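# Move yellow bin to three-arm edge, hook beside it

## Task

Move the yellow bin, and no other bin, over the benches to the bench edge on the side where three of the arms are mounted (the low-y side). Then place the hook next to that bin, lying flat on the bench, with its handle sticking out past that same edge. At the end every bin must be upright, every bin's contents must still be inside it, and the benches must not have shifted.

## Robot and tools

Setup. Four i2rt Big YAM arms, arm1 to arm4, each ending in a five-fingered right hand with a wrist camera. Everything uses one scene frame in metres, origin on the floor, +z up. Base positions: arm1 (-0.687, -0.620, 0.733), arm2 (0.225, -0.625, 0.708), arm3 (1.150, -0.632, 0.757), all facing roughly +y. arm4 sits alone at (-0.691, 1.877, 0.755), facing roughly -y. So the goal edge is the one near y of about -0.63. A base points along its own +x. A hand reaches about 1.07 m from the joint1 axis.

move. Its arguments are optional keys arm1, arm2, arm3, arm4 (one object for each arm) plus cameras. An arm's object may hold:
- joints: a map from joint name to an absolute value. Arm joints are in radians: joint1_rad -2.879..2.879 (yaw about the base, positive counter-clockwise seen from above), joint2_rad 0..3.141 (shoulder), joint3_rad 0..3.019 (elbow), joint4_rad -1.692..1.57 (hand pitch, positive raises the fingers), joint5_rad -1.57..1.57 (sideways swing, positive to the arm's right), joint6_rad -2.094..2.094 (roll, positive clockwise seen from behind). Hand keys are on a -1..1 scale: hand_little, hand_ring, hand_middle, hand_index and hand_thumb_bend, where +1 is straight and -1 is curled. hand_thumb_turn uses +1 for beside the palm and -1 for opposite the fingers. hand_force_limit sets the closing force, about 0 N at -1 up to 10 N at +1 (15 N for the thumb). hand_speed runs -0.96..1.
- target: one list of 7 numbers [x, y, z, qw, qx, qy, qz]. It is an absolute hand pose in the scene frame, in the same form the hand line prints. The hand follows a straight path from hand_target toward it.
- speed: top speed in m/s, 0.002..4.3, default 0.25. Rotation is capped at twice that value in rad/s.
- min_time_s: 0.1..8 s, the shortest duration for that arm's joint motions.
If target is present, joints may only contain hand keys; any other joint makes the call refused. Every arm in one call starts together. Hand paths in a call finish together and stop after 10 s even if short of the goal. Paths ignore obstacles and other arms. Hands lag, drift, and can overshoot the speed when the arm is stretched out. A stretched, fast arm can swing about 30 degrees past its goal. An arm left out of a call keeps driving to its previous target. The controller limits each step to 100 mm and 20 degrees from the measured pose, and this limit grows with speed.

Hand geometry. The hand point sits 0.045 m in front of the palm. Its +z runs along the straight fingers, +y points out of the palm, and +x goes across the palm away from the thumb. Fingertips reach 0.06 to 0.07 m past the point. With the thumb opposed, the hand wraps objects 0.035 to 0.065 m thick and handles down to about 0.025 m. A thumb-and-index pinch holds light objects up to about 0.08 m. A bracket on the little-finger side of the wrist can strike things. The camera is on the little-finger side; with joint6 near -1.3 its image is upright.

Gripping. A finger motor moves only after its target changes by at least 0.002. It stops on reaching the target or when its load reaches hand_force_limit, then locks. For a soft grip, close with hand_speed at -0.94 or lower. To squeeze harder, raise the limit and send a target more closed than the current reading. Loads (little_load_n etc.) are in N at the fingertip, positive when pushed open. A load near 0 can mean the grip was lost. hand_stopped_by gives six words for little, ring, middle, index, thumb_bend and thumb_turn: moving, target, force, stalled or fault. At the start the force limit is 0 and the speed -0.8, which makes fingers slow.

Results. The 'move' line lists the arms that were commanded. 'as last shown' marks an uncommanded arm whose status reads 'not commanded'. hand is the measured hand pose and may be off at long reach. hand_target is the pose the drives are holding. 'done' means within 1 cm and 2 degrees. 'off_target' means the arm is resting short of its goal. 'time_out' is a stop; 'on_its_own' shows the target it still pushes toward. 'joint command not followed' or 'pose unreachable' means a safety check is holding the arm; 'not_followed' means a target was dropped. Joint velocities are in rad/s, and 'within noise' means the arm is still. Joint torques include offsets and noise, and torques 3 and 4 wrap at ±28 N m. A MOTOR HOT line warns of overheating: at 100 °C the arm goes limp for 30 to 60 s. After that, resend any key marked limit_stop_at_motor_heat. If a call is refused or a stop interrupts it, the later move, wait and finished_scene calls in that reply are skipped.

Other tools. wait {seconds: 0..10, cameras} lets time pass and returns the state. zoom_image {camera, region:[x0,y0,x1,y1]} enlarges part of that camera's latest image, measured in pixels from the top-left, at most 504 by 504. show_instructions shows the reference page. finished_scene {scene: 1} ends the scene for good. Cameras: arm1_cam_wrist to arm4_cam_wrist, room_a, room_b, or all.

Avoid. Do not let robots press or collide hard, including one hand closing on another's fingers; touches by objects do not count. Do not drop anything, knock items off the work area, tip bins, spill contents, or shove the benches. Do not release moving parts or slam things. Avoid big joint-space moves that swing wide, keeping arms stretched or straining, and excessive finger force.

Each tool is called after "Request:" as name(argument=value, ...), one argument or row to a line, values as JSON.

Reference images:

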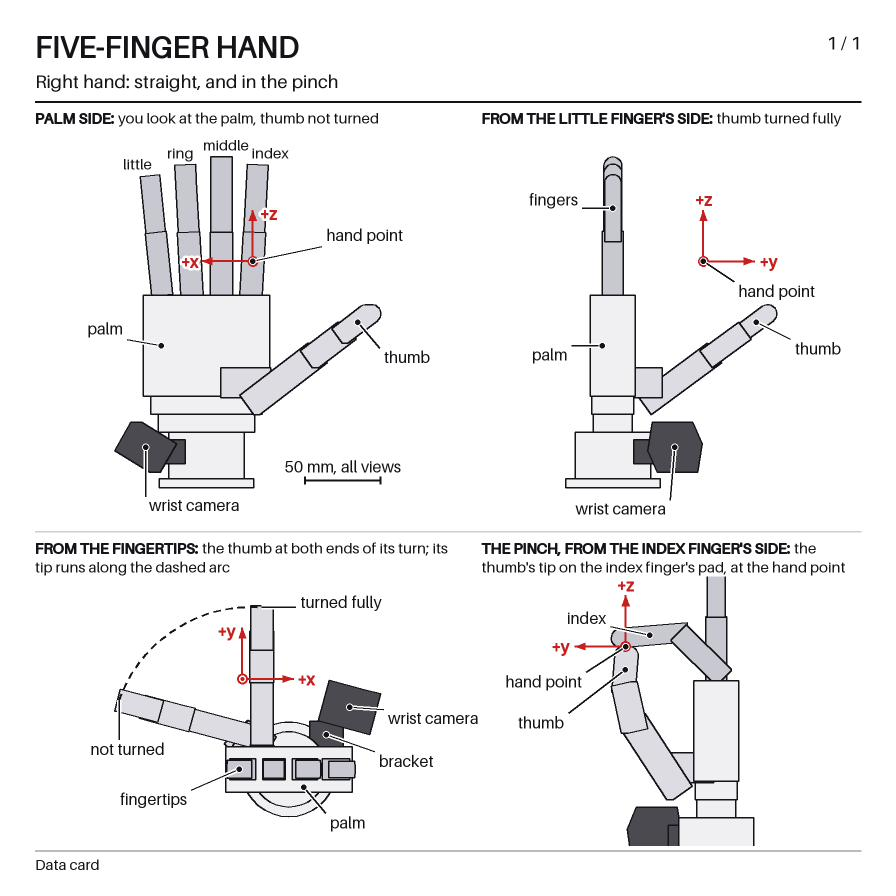

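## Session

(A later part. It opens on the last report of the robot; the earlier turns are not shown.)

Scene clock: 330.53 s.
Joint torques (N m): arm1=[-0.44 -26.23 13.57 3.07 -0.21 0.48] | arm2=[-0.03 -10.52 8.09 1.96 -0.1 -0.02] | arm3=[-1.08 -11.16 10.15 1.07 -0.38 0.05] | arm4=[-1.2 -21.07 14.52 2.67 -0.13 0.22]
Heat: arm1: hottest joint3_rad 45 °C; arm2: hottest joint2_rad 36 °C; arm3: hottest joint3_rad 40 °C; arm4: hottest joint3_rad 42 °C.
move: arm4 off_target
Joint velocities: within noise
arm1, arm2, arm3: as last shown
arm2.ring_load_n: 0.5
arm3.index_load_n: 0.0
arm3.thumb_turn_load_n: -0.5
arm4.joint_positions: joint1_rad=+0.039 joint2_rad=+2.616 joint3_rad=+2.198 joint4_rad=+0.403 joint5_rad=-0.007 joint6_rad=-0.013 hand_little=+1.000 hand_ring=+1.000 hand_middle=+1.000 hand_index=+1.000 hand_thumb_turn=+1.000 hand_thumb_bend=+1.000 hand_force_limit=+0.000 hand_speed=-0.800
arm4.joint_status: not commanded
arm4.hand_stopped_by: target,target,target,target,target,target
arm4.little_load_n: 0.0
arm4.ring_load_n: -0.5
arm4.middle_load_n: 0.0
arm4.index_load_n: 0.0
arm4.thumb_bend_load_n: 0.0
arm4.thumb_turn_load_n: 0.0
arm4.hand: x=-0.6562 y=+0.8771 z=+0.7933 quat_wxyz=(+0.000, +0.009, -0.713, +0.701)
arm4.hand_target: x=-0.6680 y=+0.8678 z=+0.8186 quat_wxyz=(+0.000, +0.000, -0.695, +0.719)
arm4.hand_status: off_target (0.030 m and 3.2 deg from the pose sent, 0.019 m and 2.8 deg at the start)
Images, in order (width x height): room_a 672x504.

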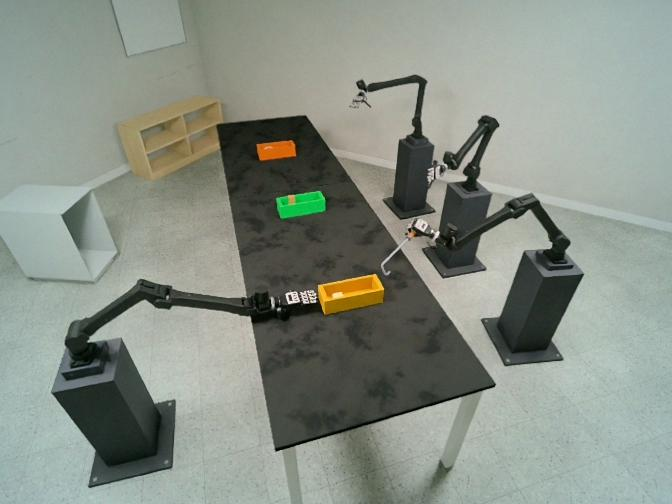

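Request:
move(
  arm4={"target": [-0.668, 0.80, 0.833, 0, 0, -0.6947, 0.7193], "speed": 0.08},
  cameras=["room_a", "arm4_cam_wrist"],
)

Request:
zoom_image(
  camera="room_a",
  region=[220, 240, 400, 330],
)

Scene clock: 332.70 s.
Joint torques (N m): arm1=[-0.56 -26.29 13.59 3.07 -0.22 0.48] | arm2=[0.03 -10.58 8.1 1.96 -0.1 -0.02] | arm3=[-1.08 -11.22 10.17 1.07 -0.38 0.05] | arm4=[-0.62 -21.83 17.81 1.87 -0.01 0.21]
Heat: arm1: hottest joint3_rad 45 °C; arm2: hottest joint2_rad 36 °C; arm3: hottest joint3_rad 40 °C; arm4: hottest joint3_rad 42 °C.
move: arm4 off_target
Joint velocities: within noise
arm1, arm2, arm3: as last shown
arm1.ring_load_n: 5.0
arm2.ring_load_n: 0.0
arm3.little_load_n: -0.5
arm4.joint_positions: joint1_rad=+0.038 joint2_rad=+2.934 joint3_rad=+2.860 joint4_rad=+0.091 joint5_rad=+0.007 joint6_rad=-0.013 hand_little=+1.000 hand_ring=+1.000 hand_middle=+1.000 hand_index=+1.000 hand_thumb_turn=+1.000 hand_thumb_bend=+1.000 hand_force_limit=+0.000 hand_speed=-0.800
arm4.joint_status: not commanded
arm4.hand_stopped_by: target,target,target,target,target,target
arm4.little_load_n: 0.0
arm4.ring_load_n: -0.5
arm4.middle_load_n: 0.0
arm4.index_load_n: 0.0
arm4.thumb_bend_load_n: 0.0
arm4.thumb_turn_load_n: 0.0
arm4.hand: x=-0.6592 y=+0.8200 z=+0.8084 quat_wxyz=(+0.006, +0.003, -0.702, +0.712)
arm4.hand_target: x=-0.6683 y=+0.8161 z=+0.8344 quat_wxyz=(+0.006, -0.005, -0.685, +0.728)
arm4.hand_status: off_target (0.033 m and 1.4 deg from the pose sent, 0.088 m and 3.2 deg at the start; a joint's target at an end of its range on 15 of 58 steps)
pictures: arm4_cam_wrist, room_a
Images, in order (width x height): arm4_cam_wrist 672x504, room_a 672x504.

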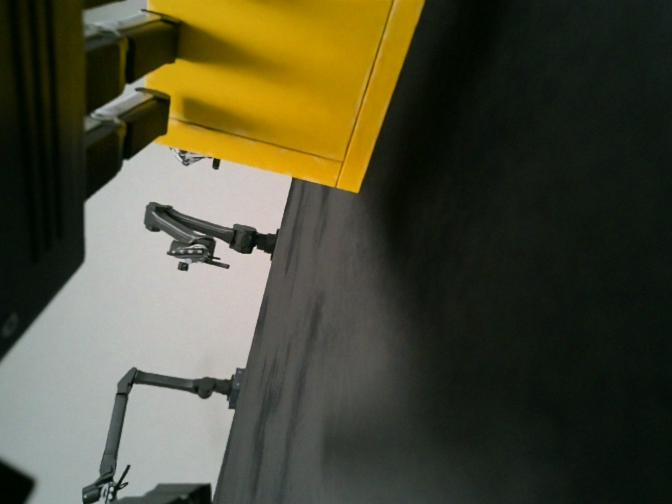

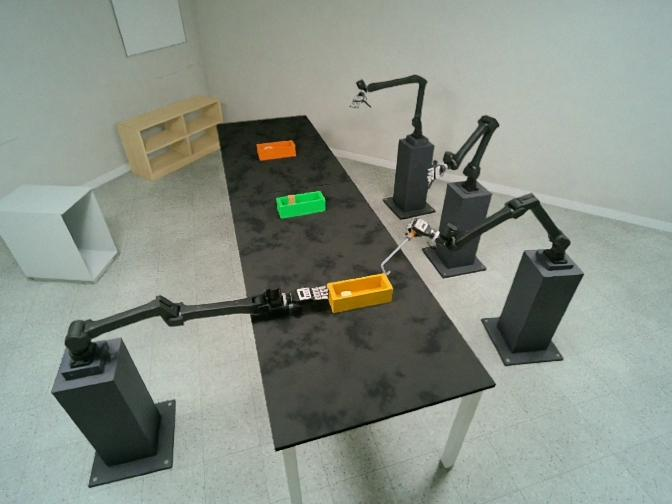

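Scaled by 2.800 from the camera's image (finer frame: 960x720).

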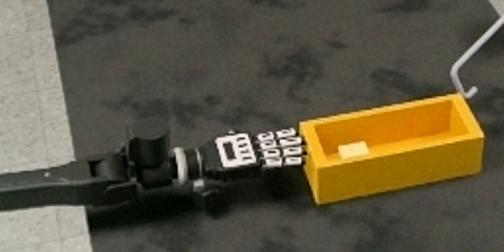

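Request:
move(
  arm4={"target": [-0.661, 0.93, 0.90, 0, 0, -0.7071, 0.7071], "speed": 0.25},
)

Request:
move(
  arm4={"joints": {"joint1_rad": 0.221, "joint2_rad": 1.65, "joint3_rad": 1.666, "joint4_rad": -0.25, "joint5_rad": 0.28, "joint6_rad": -1.042}, "min_time_s": 2.5},
  cameras=["arm4_cam_wrist", "room_a"],
)

Scene clock: 334.67 s.
Joint torques (N m): arm1=[-0.44 -26.17 13.6 3.07 -0.21 0.48] | arm2=[-0.21 -10.52 8.03 1.98 -0.1 -0.01] | arm3=[-1.08 -11.16 10.17 1.07 -0.38 0.05] | arm4=[-0.97 -20.07 10.32 2.65 -0.02 0.21]
Heat: arm1: hottest joint3_rad 45 °C; arm2: hottest joint2_rad 36 °C; arm3: hottest joint3_rad 40 °C; arm4: hottest joint3_rad 42 °C.
move: arm4 done
Joint velocities: within noise
arm1, arm2, arm3: as last shown
arm1.ring_load_n: 4.5
arm3.little_load_n: 0.0
arm3.thumb_turn_load_n: 0.0
arm4.joint_positions: joint1_rad=+0.038 joint2_rad=+2.324 joint3_rad=+1.904 joint4_rad=+0.402 joint5_rad=-0.002 joint6_rad=-0.013 hand_little=+1.000 hand_ring=+1.000 hand_middle=+1.000 hand_index=+1.000 hand_thumb_turn=+1.000 hand_thumb_bend=+1.000 hand_force_limit=+0.000 hand_speed=-0.800
arm4.joint_status: not commanded
arm4.hand_stopped_by: target,target,target,target,target,target
arm4.little_load_n: 0.0
arm4.ring_load_n: 0.0
arm4.middle_load_n: 0.0
arm4.index_load_n: 0.0
arm4.thumb_bend_load_n: 0.0
arm4.thumb_turn_load_n: 0.0
arm4.hand: x=-0.6579 y=+0.9302 z=+0.8901 quat_wxyz=(+0.002, +0.007, -0.715, +0.699)
arm4.hand_target: x=-0.6609 y=+0.9300 z=+0.9001 quat_wxyz=(+0.000, +0.000, -0.707, +0.707)
arm4.hand_status: done (0.010 m and 1.5 deg from the pose sent, 0.143 m and 1.1 deg at the start; pose on its path clipped on 10 of 50 steps)
pictures: none

Scene clock: 337.87 s.
Joint torques (N m): arm1=[-0.5 -26.11 13.59 3.08 -0.21 0.48] | arm2=[-0.09 -10.64 8.06 1.98 -0.09 0] | arm3=[-1.08 -11.22 10.15 1.07 -0.38 0.05] | arm4=[0.79 -13.86 10.78 1.92 0.04 -0.12]
Heat: arm1: hottest joint3_rad 45 °C; arm2: hottest joint2_rad 35 °C; arm3: hottest joint3_rad 40 °C; arm4: hottest joint3_rad 42 °C.
move: arm4 done
Joint velocities: within noise
arm1.joint_positions: joint1_rad=-0.017 joint2_rad=+2.288 joint3_rad=+1.723 joint4_rad=+1.101 joint5_rad=+0.481 joint6_rad=-0.391 hand_little=-1.000 hand_ring=-0.999 hand_middle=-0.740 hand_index=-0.799 hand_thumb_turn=-1.000 hand_thumb_bend=+0.454 hand_force_limit=+0.300 hand_speed=-0.880
arm1.joint_status: not commanded
arm1.hand_stopped_by: target,target,force,target,force,target
arm1.little_load_n: 0.0
arm1.ring_load_n: 5.0
arm1.middle_load_n: 7.0
arm1.index_load_n: 2.0
arm1.thumb_bend_load_n: 11.0
arm1.thumb_turn_load_n: 1.0
arm1.hand: x=-0.4254 y=+0.2386 z=+0.9677 quat_wxyz=(-0.772, +0.498, -0.159, +0.360)
arm1.hand_target: x=-0.4317 y=+0.2436 z=+1.0293 quat_wxyz=(-0.812, +0.442, -0.181, +0.336)
arm1.hand_status: not commanded
arm2, arm3: as last shown
arm3.middle_load_n: -0.5
arm3.thumb_bend_load_n: 0.5
arm4.joint_positions: joint1_rad=+0.211 joint2_rad=+1.662 joint3_rad=+1.674 joint4_rad=-0.245 joint5_rad=+0.278 joint6_rad=-1.029 hand_little=+1.000 hand_ring=+1.000 hand_middle=+1.000 hand_index=+1.000 hand_thumb_turn=+1.000 hand_thumb_bend=+1.000 hand_force_limit=+0.000 hand_speed=-0.800
arm4.joint_status: all done
arm4.hand_stopped_by: target,target,target,target,target,target
arm4.little_load_n: 0.0
arm4.ring_load_n: 0.0
arm4.middle_load_n: 0.0
arm4.index_load_n: 0.0
arm4.thumb_bend_load_n: 0.0
arm4.thumb_turn_load_n: 0.0
arm4.hand: x=-0.6488 y=+1.1346 z=+1.1439 quat_wxyz=(+0.352, +0.370, -0.690, +0.513)
arm4.hand_target: x=-0.6434 y=+1.1396 z=+1.1471 quat_wxyz=(+0.353, +0.378, -0.686, +0.512)
arm4.hand_status: not commanded
Images, in order (width x height): arm4_cam_wrist 672x504, room_a 672x504.

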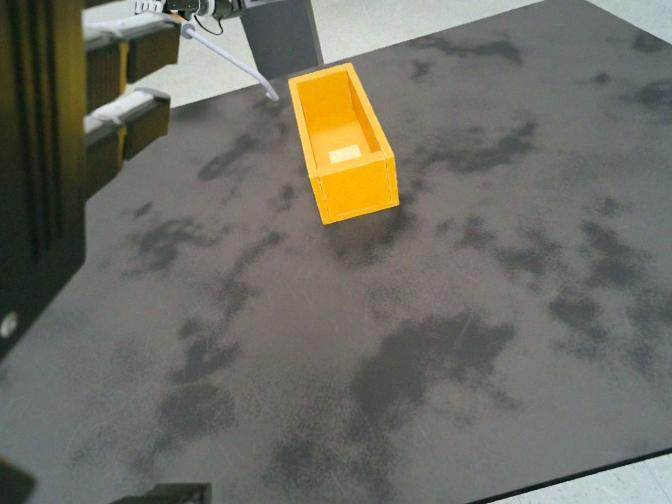

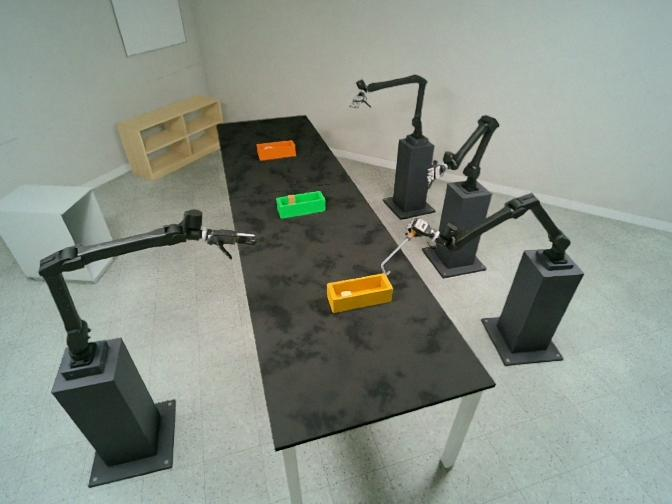

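Request:
move(
  arm1={"target": [-0.45, 0.26, 1.10, 0.8119, -0.4409, 0.1826, -0.3363], "speed": 0.15},
)

Request:
move(
  arm1={"target": [-0.515, 0.36, 1.10, 0.8119, -0.4409, 0.1826, -0.3363], "speed": 0.12},
  cameras=["arm4_cam_wrist", "room_a", "room_b"],
)

Request:
zoom_image(
  camera="room_a",
  region=[310, 210, 450, 320],
)

Request:
zoom_image(
  camera="room_b",
  region=[130, 215, 250, 305],
)

Scene clock: 339.87 s.
Joint torques (N m): arm1=[0.26 -30.21 13.93 2.14 -0.15 0.47] | arm2=[-0.03 -10.64 8.08 1.94 -0.09 -0.01] | arm3=[-1.14 -11.22 10.17 1.07 -0.38 0.05] | arm4=[0.44 -13.98 10.95 1.69 0.03 -0.1]
Heat: arm1: hottest joint3_rad 45 °C; arm2: hottest joint2_rad 35 °C; arm3: hottest joint3_rad 40 °C; arm4: hottest joint3_rad 42 °C.
move: arm1 off_target
Joint velocities: within noise
arm1.joint_positions: joint1_rad=-0.003 joint2_rad=+2.288 joint3_rad=+1.745 joint4_rad=+1.067 joint5_rad=+0.497 joint6_rad=-0.406 hand_little=-1.000 hand_ring=-0.999 hand_middle=-0.740 hand_index=-0.799 hand_thumb_turn=-1.000 hand_thumb_bend=+0.454 hand_force_limit=+0.300 hand_speed=-0.880
arm1.joint_status: not commanded
arm1.hand_stopped_by: target,target,force,target,force,target
arm1.little_load_n: 0.0
arm1.ring_load_n: 4.5
arm1.middle_load_n: 6.5
arm1.index_load_n: 2.0
arm1.thumb_bend_load_n: 11.0
arm1.thumb_turn_load_n: 1.0
arm1.hand: x=-0.4329 y=+0.2451 z=+0.9712 quat_wxyz=(-0.767, +0.505, -0.158, +0.364)
arm1.hand_target: x=-0.4479 y=+0.2463 z=+1.0677 quat_wxyz=(-0.812, +0.441, -0.182, +0.335)
arm1.hand_status: off_target (0.131 m and 10.0 deg from the pose sent, 0.136 m and 8.9 deg at the start; pose on its path clipped on 33 of 41 steps)
arm2, arm3, arm4: as last shown
arm3.ring_load_n: -0.5
arm3.middle_load_n: 0.0
arm3.thumb_bend_load_n: 0.0
pictures: none

Scene clock: 342.70 s.
Joint torques (N m): arm1=[-0.15 -30.62 15.2 2.07 -0.24 0.48] | arm2=[-0.09 -10.58 8.06 1.96 -0.11 -0.01] | arm3=[-1.14 -11.16 10.15 1.07 -0.38 0.05] | arm4=[0.38 -13.68 10.86 1.87 0.05 -0.08]
Heat: arm1: hottest joint3_rad 46 °C; arm2: hottest joint2_rad 35 °C; arm3: hottest joint3_rad 40 °C; arm4: hottest joint3_rad 41 °C.
move: arm1 off_target
Joint velocities: within noise
arm1.joint_positions: joint1_rad=+0.105 joint2_rad=+2.563 joint3_rad=+2.406 joint4_rad=+0.751 joint5_rad=+0.578 joint6_rad=-0.484 hand_little=-1.000 hand_ring=-0.999 hand_middle=-0.740 hand_index=-0.799 hand_thumb_turn=-1.000 hand_thumb_bend=+0.454 hand_force_limit=+0.300 hand_speed=-0.880
arm1.joint_status: not commanded
arm1.hand_stopped_by: target,target,force,target,force,target
arm1.little_load_n: 0.0
arm1.ring_load_n: 5.0
arm1.middle_load_n: 7.0
arm1.index_load_n: 2.0
arm1.thumb_bend_load_n: 11.0
arm1.thumb_turn_load_n: 1.0
arm1.hand: x=-0.5028 y=+0.3563 z=+1.0295 quat_wxyz=(-0.776, +0.491, -0.155, +0.365)
arm1.hand_target: x=-0.5161 y=+0.3507 z=+1.0979 quat_wxyz=(-0.812, +0.442, -0.181, +0.335)
arm1.hand_status: off_target (0.072 m and 8.4 deg from the pose sent, 0.191 m and 10.0 deg at the start; pose on its path clipped on 13 of 85 steps)
arm2, arm3, arm4: as last shown
arm3.ring_load_n: 0.0
arm3.thumb_bend_load_n: -0.5
Images, in order (width x height): arm4_cam_wrist 672x504, room_a 672x504, room_b 672x504.

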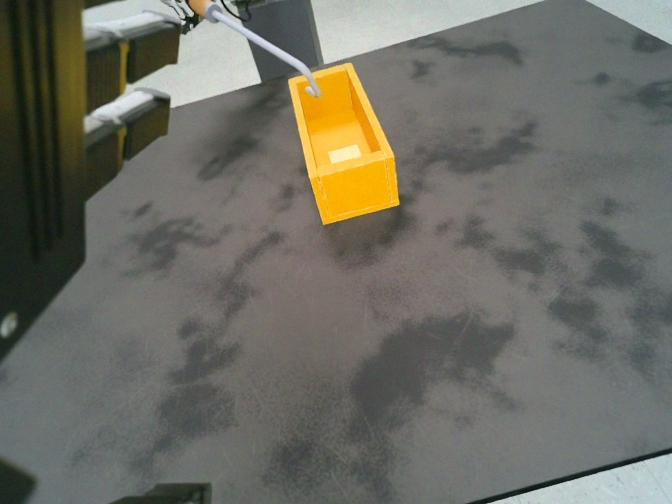

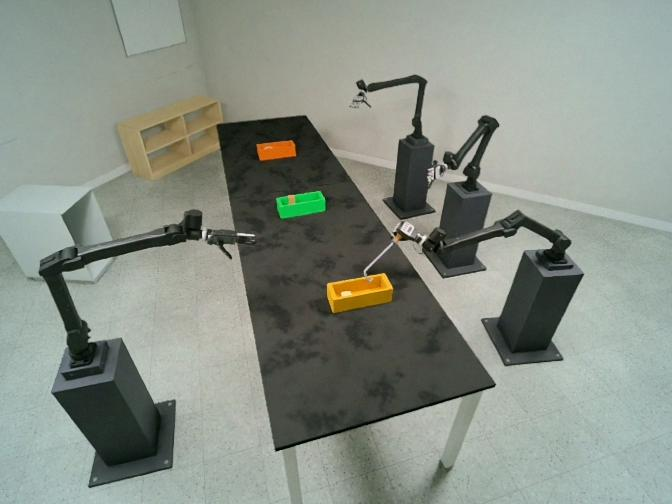

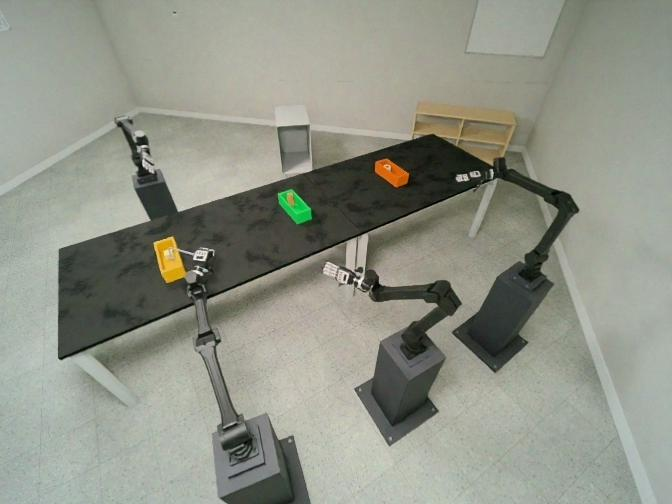

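Scaled by 3.600 from the camera's image (finer frame: 960x720).

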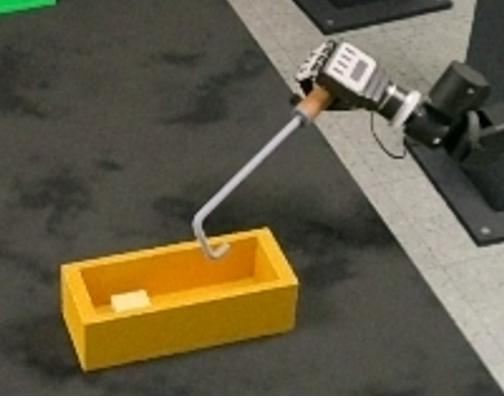

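Scaled by 4.200 from the camera's image (finer frame: 960x720).

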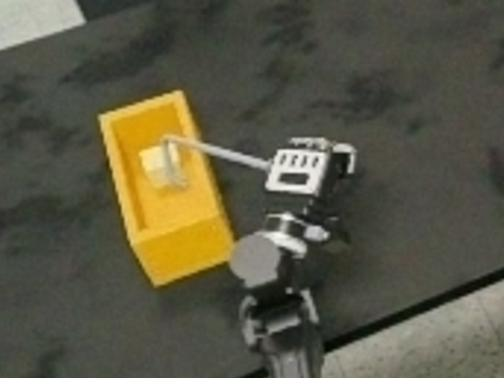

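Request:
zoom_image(
  camera="arm4_cam_wrist",
  region=[250, 0, 430, 135],
)

Scaled by 2.800 from the camera's image (finer frame: 960x720).

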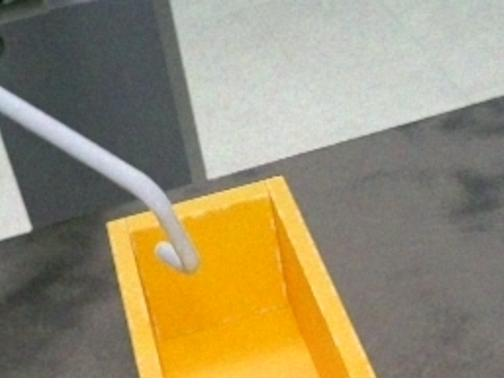

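Request:
move(
  arm1={"target": [-0.528, 0.362, 1.01, 0.8119, -0.4409, 0.1826, -0.3363], "speed": 0.1},
  cameras=["arm4_cam_wrist", "room_a", "room_b"],
)

Request:
zoom_image(
  camera="room_a",
  region=[310, 210, 450, 320],
)

Request:
zoom_image(
  camera="room_b",
  region=[130, 215, 250, 305],
)

Request:
zoom_image(
  camera="arm4_cam_wrist",
  region=[250, 0, 430, 135],
)

Scene clock: 344.83 s.
Joint torques (N m): arm1=[0.09 -30.86 13.03 2.88 -0.3 0.37] | arm2=[-0.21 -10.52 8.05 1.96 -0.09 -0.02] | arm3=[-1.08 -11.22 10.17 1.07 -0.38 0.05] | arm4=[1.03 -14.1 10.92 1.81 0.06 -0.08]
Heat: arm1: hottest joint3_rad 47 °C; arm2: hottest joint2_rad 35 °C; arm3: hottest joint3_rad 40 °C; arm4: hottest joint3_rad 41 °C.
move: arm1 off_target
Joint velocities: within noise
arm1.joint_positions: joint1_rad=+0.120 joint2_rad=+2.668 joint3_rad=+2.406 joint4_rad=+0.870 joint5_rad=+0.593 joint6_rad=-0.486 hand_little=-1.000 hand_ring=-0.999 hand_middle=-0.740 hand_index=-0.799 hand_thumb_turn=-1.000 hand_thumb_bend=+0.454 hand_force_limit=+0.300 hand_speed=-0.880
arm1.joint_status: not commanded
arm1.hand_stopped_by: target,target,force,target,force,target
arm1.little_load_n: 0.0
arm1.ring_load_n: 5.0
arm1.middle_load_n: 7.0
arm1.index_load_n: 1.0
arm1.thumb_bend_load_n: 10.5
arm1.thumb_turn_load_n: 0.5
arm1.hand: x=-0.5136 y=+0.3616 z=+0.9542 quat_wxyz=(-0.779, +0.487, -0.160, +0.362)
arm1.hand_target: x=-0.5280 y=+0.3589 z=+1.0091 quat_wxyz=(-0.812, +0.442, -0.182, +0.336)
arm1.hand_status: off_target (0.058 m and 7.6 deg from the pose sent, 0.032 m and 8.4 deg at the start)
arm2, arm3, arm4: as last shown
arm2.thumb_bend_load_n: 0.5
arm3.index_load_n: -0.5
arm3.thumb_turn_load_n: -0.5
arm4.little_load_n: -0.5
Images, in order (width x height): arm4_cam_wrist 672x504, room_a 672x504, room_b 672x504.

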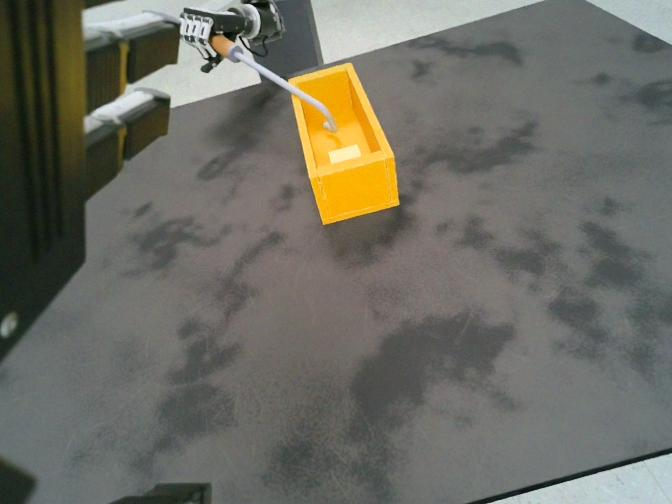

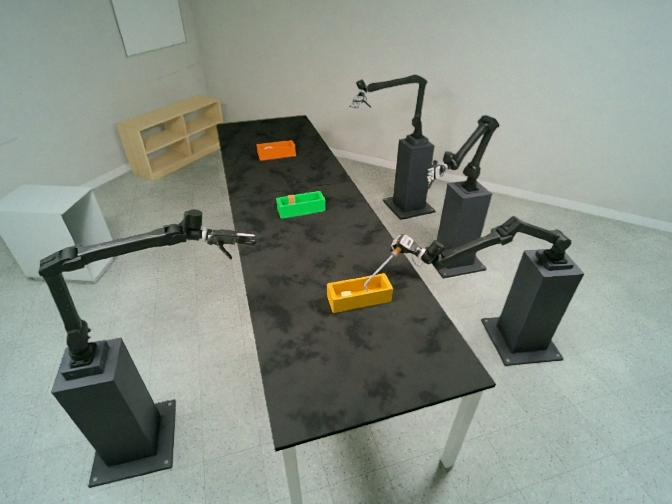

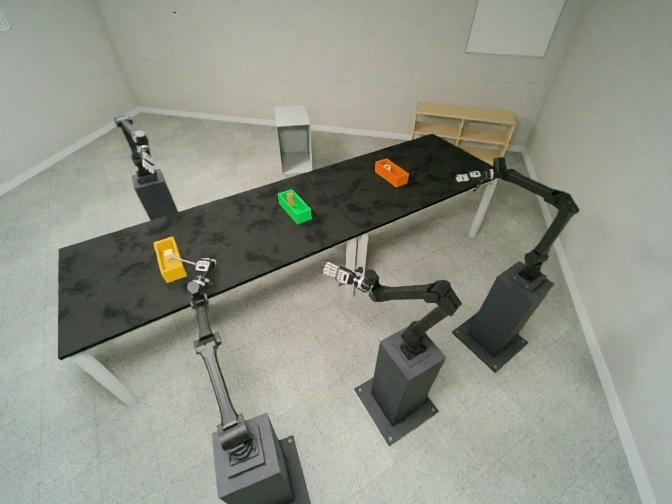

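Scaled by 3.600 from the camera's image (finer frame: 960x720).

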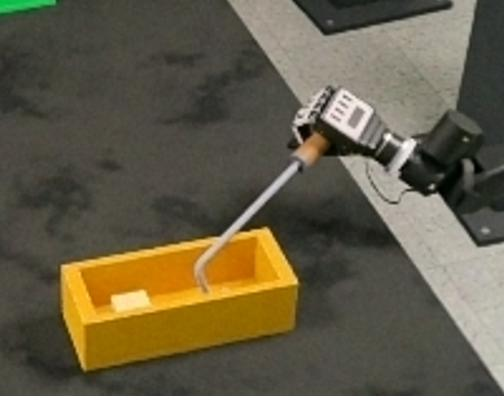

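Scaled by 4.200 from the camera's image (finer frame: 960x720).

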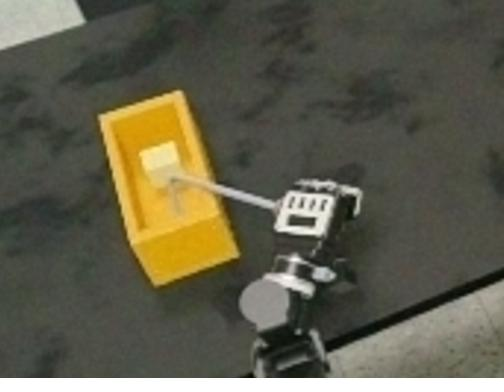

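Scaled by 2.800 from the camera's image (finer frame: 960x720).

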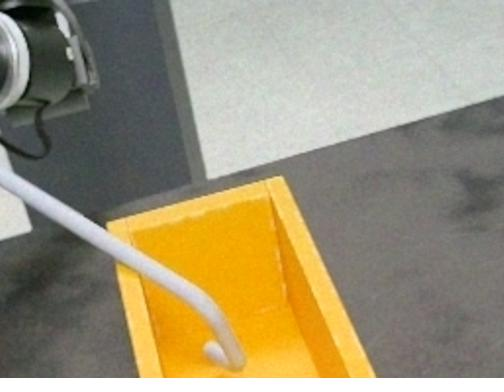

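Request:
move(
  arm1={"target": [-0.528, 0.362, 0.985, 0.8119, -0.4409, 0.1826, -0.3363], "speed": 0.1},
)

Request:
move(
  arm1={"target": [-0.528, 0.30, 0.985, 0.8119, -0.4409, 0.1826, -0.3363], "speed": 0.08},
  cameras=["arm4_cam_wrist", "room_a", "room_b"],
)

Request:
zoom_image(
  camera="room_a",
  region=[310, 210, 450, 320],
)

Request:
zoom_image(
  camera="arm4_cam_wrist",
  region=[250, 0, 430, 135],
)

Scene clock: 346.20 s.
Joint torques (N m): arm1=[0.03 -29.22 12.83 2.58 -0.31 0.35] | arm2=[-0.09 -10.58 8.06 1.96 -0.1 -0.02] | arm3=[-1.14 -11.22 10.15 1.07 -0.38 0.05] | arm4=[0.91 -14.45 10.95 1.8 0.04 -0.05]
Heat: arm1: hottest joint3_rad 47 °C; arm2: hottest joint2_rad 35 °C; arm3: hottest joint3_rad 40 °C; arm4: hottest joint3_rad 41 °C.
move: arm1 off_target
Joint velocities: within noise
arm1.joint_positions: joint1_rad=+0.120 joint2_rad=+2.684 joint3_rad=+2.406 joint4_rad=+0.910 joint5_rad=+0.593 joint6_rad=-0.486 hand_little=-1.000 hand_ring=-0.999 hand_middle=-0.740 hand_index=-0.799 hand_thumb_turn=-1.000 hand_thumb_bend=+0.454 hand_force_limit=+0.300 hand_speed=-0.880
arm1.joint_status: not commanded
arm1.hand_stopped_by: target,target,force,target,force,target
arm1.little_load_n: 0.0
arm1.ring_load_n: 5.0
arm1.middle_load_n: 7.0
arm1.index_load_n: 1.0
arm1.thumb_bend_load_n: 10.5
arm1.thumb_turn_load_n: 1.0
arm1.hand: x=-0.5137 y=+0.3596 z=+0.9484 quat_wxyz=(-0.785, +0.477, -0.164, +0.360)
arm1.hand_target: x=-0.5281 y=+0.3598 z=+0.9847 quat_wxyz=(-0.812, +0.442, -0.182, +0.336)
arm1.hand_status: off_target (0.039 m and 6.3 deg from the pose sent, 0.034 m and 7.6 deg at the start)
arm2.joint_positions: joint1_rad=+0.324 joint2_rad=+1.253 joint3_rad=+0.524 joint4_rad=+0.846 joint5_rad=-0.319 joint6_rad=-1.260 hand_little=+1.000 hand_ring=+1.000 hand_middle=+1.000 hand_index=+0.990 hand_thumb_turn=+1.000 hand_thumb_bend=+1.000 hand_force_limit=+0.200 hand_speed=-0.800
arm2.joint_status: not commanded
arm2.hand_stopped_by: target,target,target,target,target,target
arm2.little_load_n: 0.0
arm2.ring_load_n: 0.0
arm2.middle_load_n: 0.0
arm2.index_load_n: 0.0
arm2.thumb_bend_load_n: 0.0
arm2.thumb_turn_load_n: 0.0
arm2.hand: x=+0.0541 y=-0.1250 z=+0.9522 quat_wxyz=(-0.702, +0.380, +0.547, +0.251)
arm2.hand_target: x=+0.0600 y=-0.1250 z=+0.9500 quat_wxyz=(-0.698, +0.382, +0.549, +0.256)
arm2.hand_status: not commanded
arm3.joint_positions: joint1_rad=-0.293 joint2_rad=+1.522 joint3_rad=+1.374 joint4_rad=-0.323 joint5_rad=-1.138 joint6_rad=-0.398 hand_little=+1.000 hand_ring=+1.000 hand_middle=+1.000 hand_index=+1.000 hand_thumb_turn=+1.000 hand_thumb_bend=+1.000 hand_force_limit=+0.100 hand_speed=-0.800
arm3.joint_status: not commanded
arm3.hand_stopped_by: target,target,target,target,target,target
arm3.little_load_n: 0.0
arm3.ring_load_n: 0.0
arm3.middle_load_n: 0.0
arm3.index_load_n: 0.0
arm3.thumb_bend_load_n: 0.0
arm3.thumb_turn_load_n: 0.0
arm3.hand: x=+1.1026 y=-0.0555 z=+1.0873 quat_wxyz=(-0.563, +0.689, +0.341, -0.303)
arm3.hand_target: x=+1.1000 y=-0.0505 z=+1.1000 quat_wxyz=(-0.571, +0.679, +0.354, -0.297)
arm3.hand_status: not commanded
arm4: as last shown
arm4.little_load_n: 0.0
arm4.thumb_bend_load_n: 0.5
pictures: none

Scene clock: 347.83 s.
Joint torques (N m): arm1=[-0.26 -31.62 8.43 2.37 -0.37 0.14] | arm2=[-0.15 -10.58 8.08 1.92 -0.1 -0.01] | arm3=[-1.08 -11.22 10.17 1.07 -0.38 0.05] | arm4=[0.91 -13.92 10.89 1.8 0.04 -0.09]
Heat: arm1: hottest joint3_rad 47 °C; arm2: hottest joint2_rad 35 °C; arm3: hottest joint3_rad 40 °C; arm4: hottest joint3_rad 41 °C.
move: arm1 off_target
Joint velocities: within noise
arm1.joint_positions: joint1_rad=+0.120 joint2_rad=+2.519 joint3_rad=+2.019 joint4_rad=+1.131 joint5_rad=+0.593 joint6_rad=-0.464 hand_little=-1.000 hand_ring=-0.999 hand_middle=-0.740 hand_index=-0.799 hand_thumb_turn=-1.000 hand_thumb_bend=+0.454 hand_force_limit=+0.300 hand_speed=-0.880
arm1.joint_status: not commanded
arm1.hand_stopped_by: target,target,force,target,force,target
arm1.little_load_n: 0.0
arm1.ring_load_n: 2.0
arm1.middle_load_n: 7.5
arm1.index_load_n: 0.5
arm1.thumb_bend_load_n: 10.5
arm1.thumb_turn_load_n: 1.0
arm1.hand: x=-0.5184 y=+0.3060 z=+0.9285 quat_wxyz=(-0.788, +0.477, -0.169, +0.352)
arm1.hand_target: x=-0.5273 y=+0.3007 z=+0.9843 quat_wxyz=(-0.812, +0.441, -0.183, +0.336)
arm1.hand_status: off_target (0.058 m and 5.5 deg from the pose sent, 0.071 m and 6.3 deg at the start)
arm2, arm3, arm4: as last shown
arm4.thumb_bend_load_n: 0.0
Images, in order (width x height): arm4_cam_wrist 672x504, room_a 672x504, room_b 672x504.

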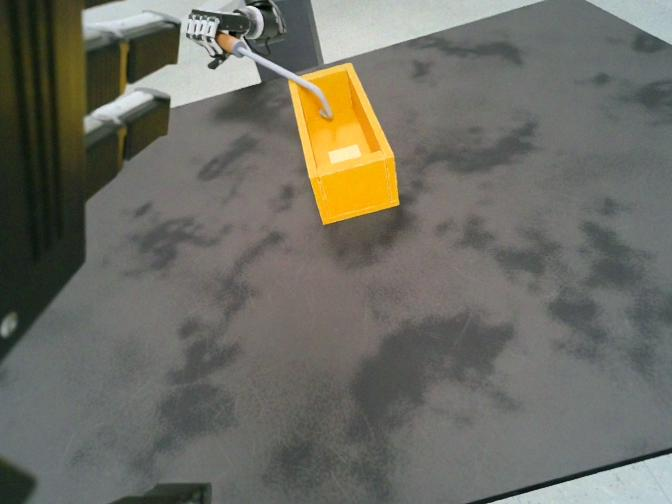

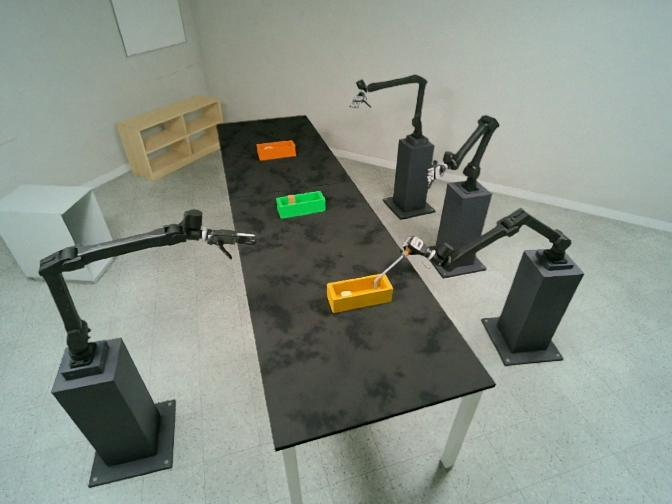

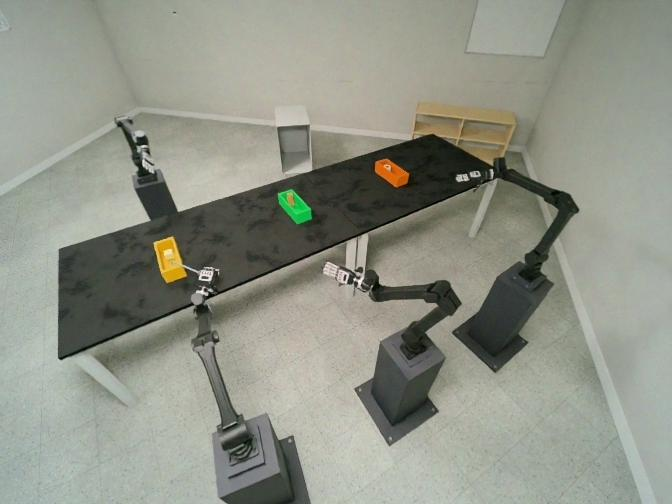

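Scaled by 3.600 from the camera's image (finer frame: 960x720).

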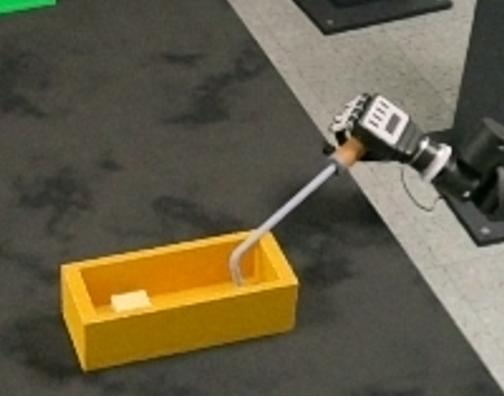

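Scaled by 2.800 from the camera's image (finer frame: 960x720).

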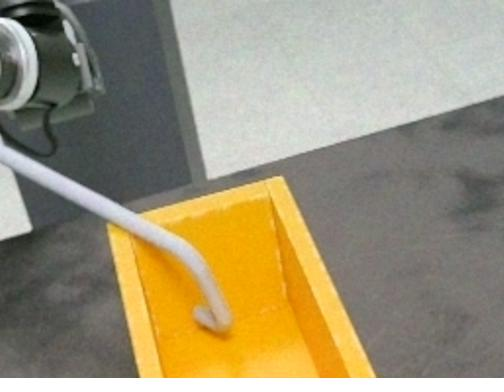

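Request:
move(
  arm1={"target": [-0.528, 0.24, 0.99, 0.8119, -0.4409, 0.1826, -0.3363], "speed": 0.08},
  cameras=["arm4_cam_wrist", "room_a"],
)

Request:
zoom_image(
  camera="room_a",
  region=[310, 210, 450, 320],
)

Request:
zoom_image(
  camera="arm4_cam_wrist",
  region=[250, 0, 430, 135],
)

Scene clock: 349.60 s.
Joint torques (N m): arm1=[-0.67 -29.92 8.13 2.66 -0.51 0.23] | arm2=[-0.09 -10.52 8.06 2 -0.1 -0.01] | arm3=[-1.08 -11.22 10.15 1.07 -0.38 0.05] | arm4=[0.79 -13.39 10.8 1.78 0.05 -0.12]
Heat: arm1: hottest joint3_rad 47 °C; arm2: hottest joint2_rad 35 °C; arm3: hottest joint3_rad 40 °C; arm4: hottest joint3_rad 41 °C.
move: arm1 off_target
Joint velocities: within noise
arm1.joint_positions: joint1_rad=+0.120 joint2_rad=+2.362 joint3_rad=+1.711 joint4_rad=+1.267 joint5_rad=+0.593 joint6_rad=-0.469 hand_little=-1.000 hand_ring=-0.999 hand_middle=-0.740 hand_index=-0.799 hand_thumb_turn=-1.000 hand_thumb_bend=+0.454 hand_force_limit=+0.300 hand_speed=-0.880
arm1.joint_status: not commanded
arm1.hand_stopped_by: target,target,force,target,force,target
arm1.little_load_n: 0.0
arm1.ring_load_n: 2.5
arm1.middle_load_n: 7.0
arm1.index_load_n: 1.0
arm1.thumb_bend_load_n: 10.5
arm1.thumb_turn_load_n: 1.0
arm1.hand: x=-0.5221 y=+0.2458 z=+0.9295 quat_wxyz=(-0.783, +0.483, -0.165, +0.355)
arm1.hand_target: x=-0.5275 y=+0.2400 z=+0.9888 quat_wxyz=(-0.812, +0.441, -0.182, +0.336)
arm1.hand_status: off_target (0.061 m and 6.5 deg from the pose sent, 0.091 m and 5.5 deg at the start)
arm2, arm3, arm4: as last shown
Images, in order (width x height): arm4_cam_wrist 672x504, room_a 672x504.

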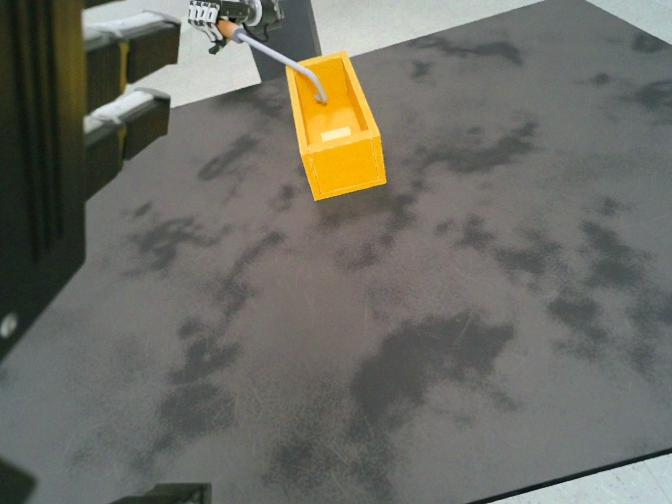

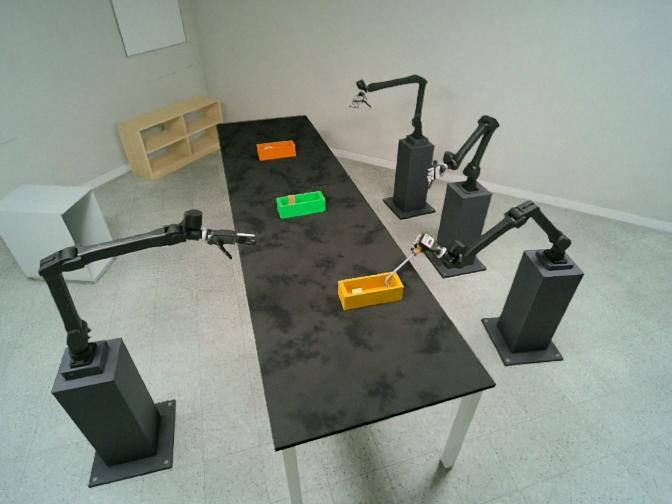

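Scaled by 3.600 from the camera's image (finer frame: 960x720).

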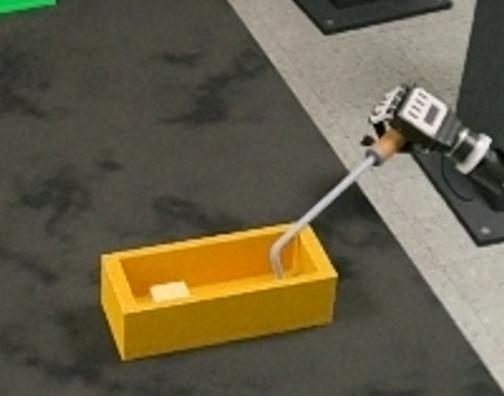

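Scaled by 2.800 from the camera's image (finer frame: 960x720).

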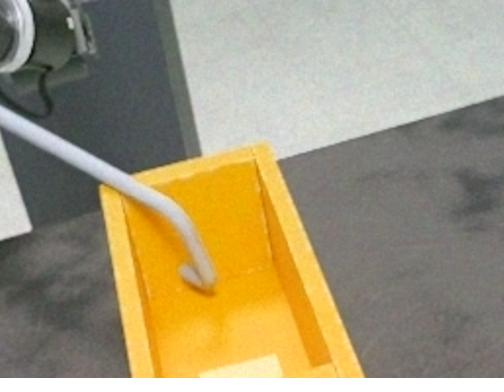

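Request:
move(
  arm1={"target": [-0.528, 0.17, 0.99, 0.8119, -0.4409, 0.1826, -0.3363], "speed": 0.08},
  cameras=["arm4_cam_wrist", "room_a", "room_b"],
)

Request:
zoom_image(
  camera="room_a",
  region=[310, 210, 450, 320],
)

Request:
zoom_image(
  camera="arm4_cam_wrist",
  region=[250, 0, 430, 135],
)

Request:
zoom_image(
  camera="room_b",
  region=[130, 225, 250, 315],
)

Scene clock: 351.63 s.
Joint torques (N m): arm1=[-1.2 -27.58 7.35 2.85 -0.51 0.35] | arm2=[-0.21 -10.7 8.08 1.98 -0.09 -0.01] | arm3=[-1.08 -11.22 10.15 1.07 -0.38 0.05] | arm4=[0.62 -14.15 10.86 1.8 0.05 -0.1]
Heat: arm1: hottest joint3_rad 46 °C; arm2: hottest joint2_rad 35 °C; arm3: hottest joint3_rad 40 °C; arm4: hottest joint3_rad 40 °C.
move: arm1 off_target
Joint velocities: within noise
arm1.joint_positions: joint1_rad=+0.120 joint2_rad=+2.217 joint3_rad=+1.422 joint4_rad=+1.399 joint5_rad=+0.588 joint6_rad=-0.475 hand_little=-1.000 hand_ring=-0.999 hand_middle=-0.740 hand_index=-0.799 hand_thumb_turn=-1.000 hand_thumb_bend=+0.454 hand_force_limit=+0.300 hand_speed=-0.880
arm1.joint_status: not commanded
arm1.hand_stopped_by: target,target,force,target,force,target
arm1.little_load_n: 0.0
arm1.ring_load_n: 3.0
arm1.middle_load_n: 7.0
arm1.index_load_n: 1.0
arm1.thumb_bend_load_n: 10.5
arm1.thumb_turn_load_n: 1.5
arm1.hand: x=-0.5273 y=+0.1759 z=+0.9296 quat_wxyz=(-0.781, +0.488, -0.159, +0.357)
arm1.hand_target: x=-0.5277 y=+0.1694 z=+0.9887 quat_wxyz=(-0.812, +0.441, -0.182, +0.337)
arm1.hand_status: off_target (0.061 m and 7.4 deg from the pose sent, 0.097 m and 6.5 deg at the start)
arm2, arm3, arm4: as last shown
arm4.ring_load_n: -0.5
Images, in order (width x height): arm4_cam_wrist 672x504, room_a 672x504, room_b 672x504.

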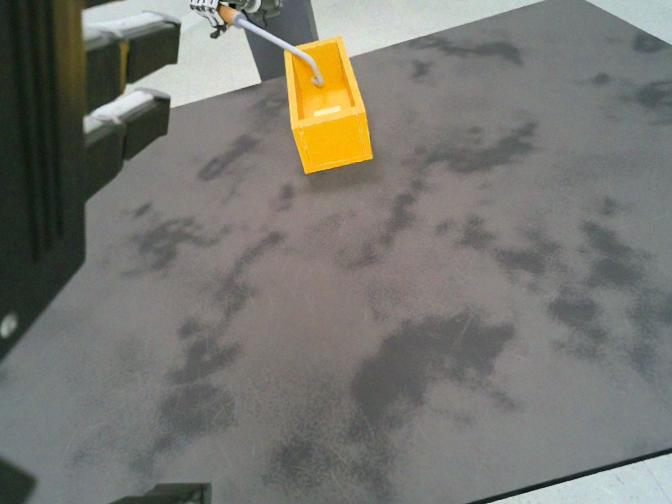

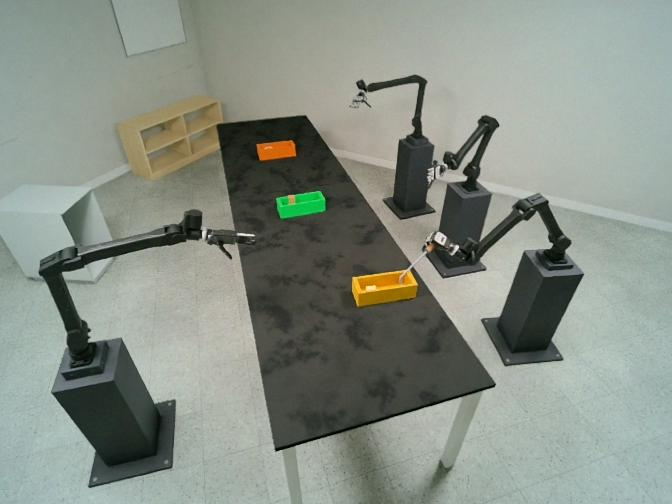

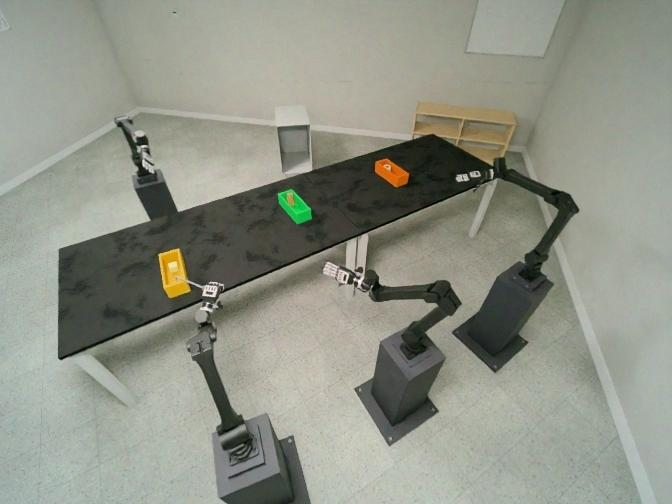

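Scaled by 3.600 from the camera's image (finer frame: 960x720).

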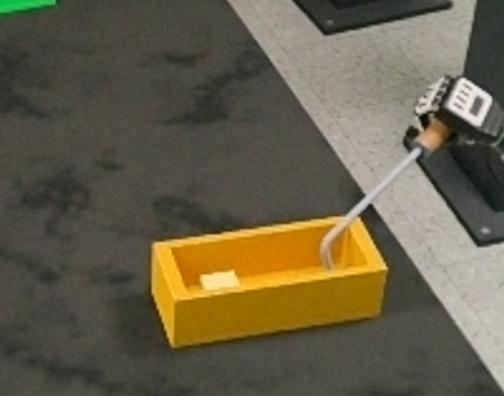

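Scaled by 2.800 from the camera's image (finer frame: 960x720).

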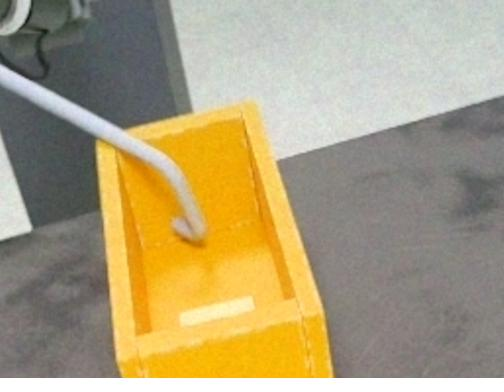

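Scaled by 4.200 from the camera's image (finer frame: 960x720).

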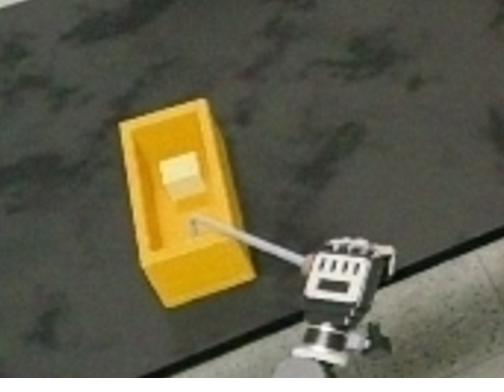

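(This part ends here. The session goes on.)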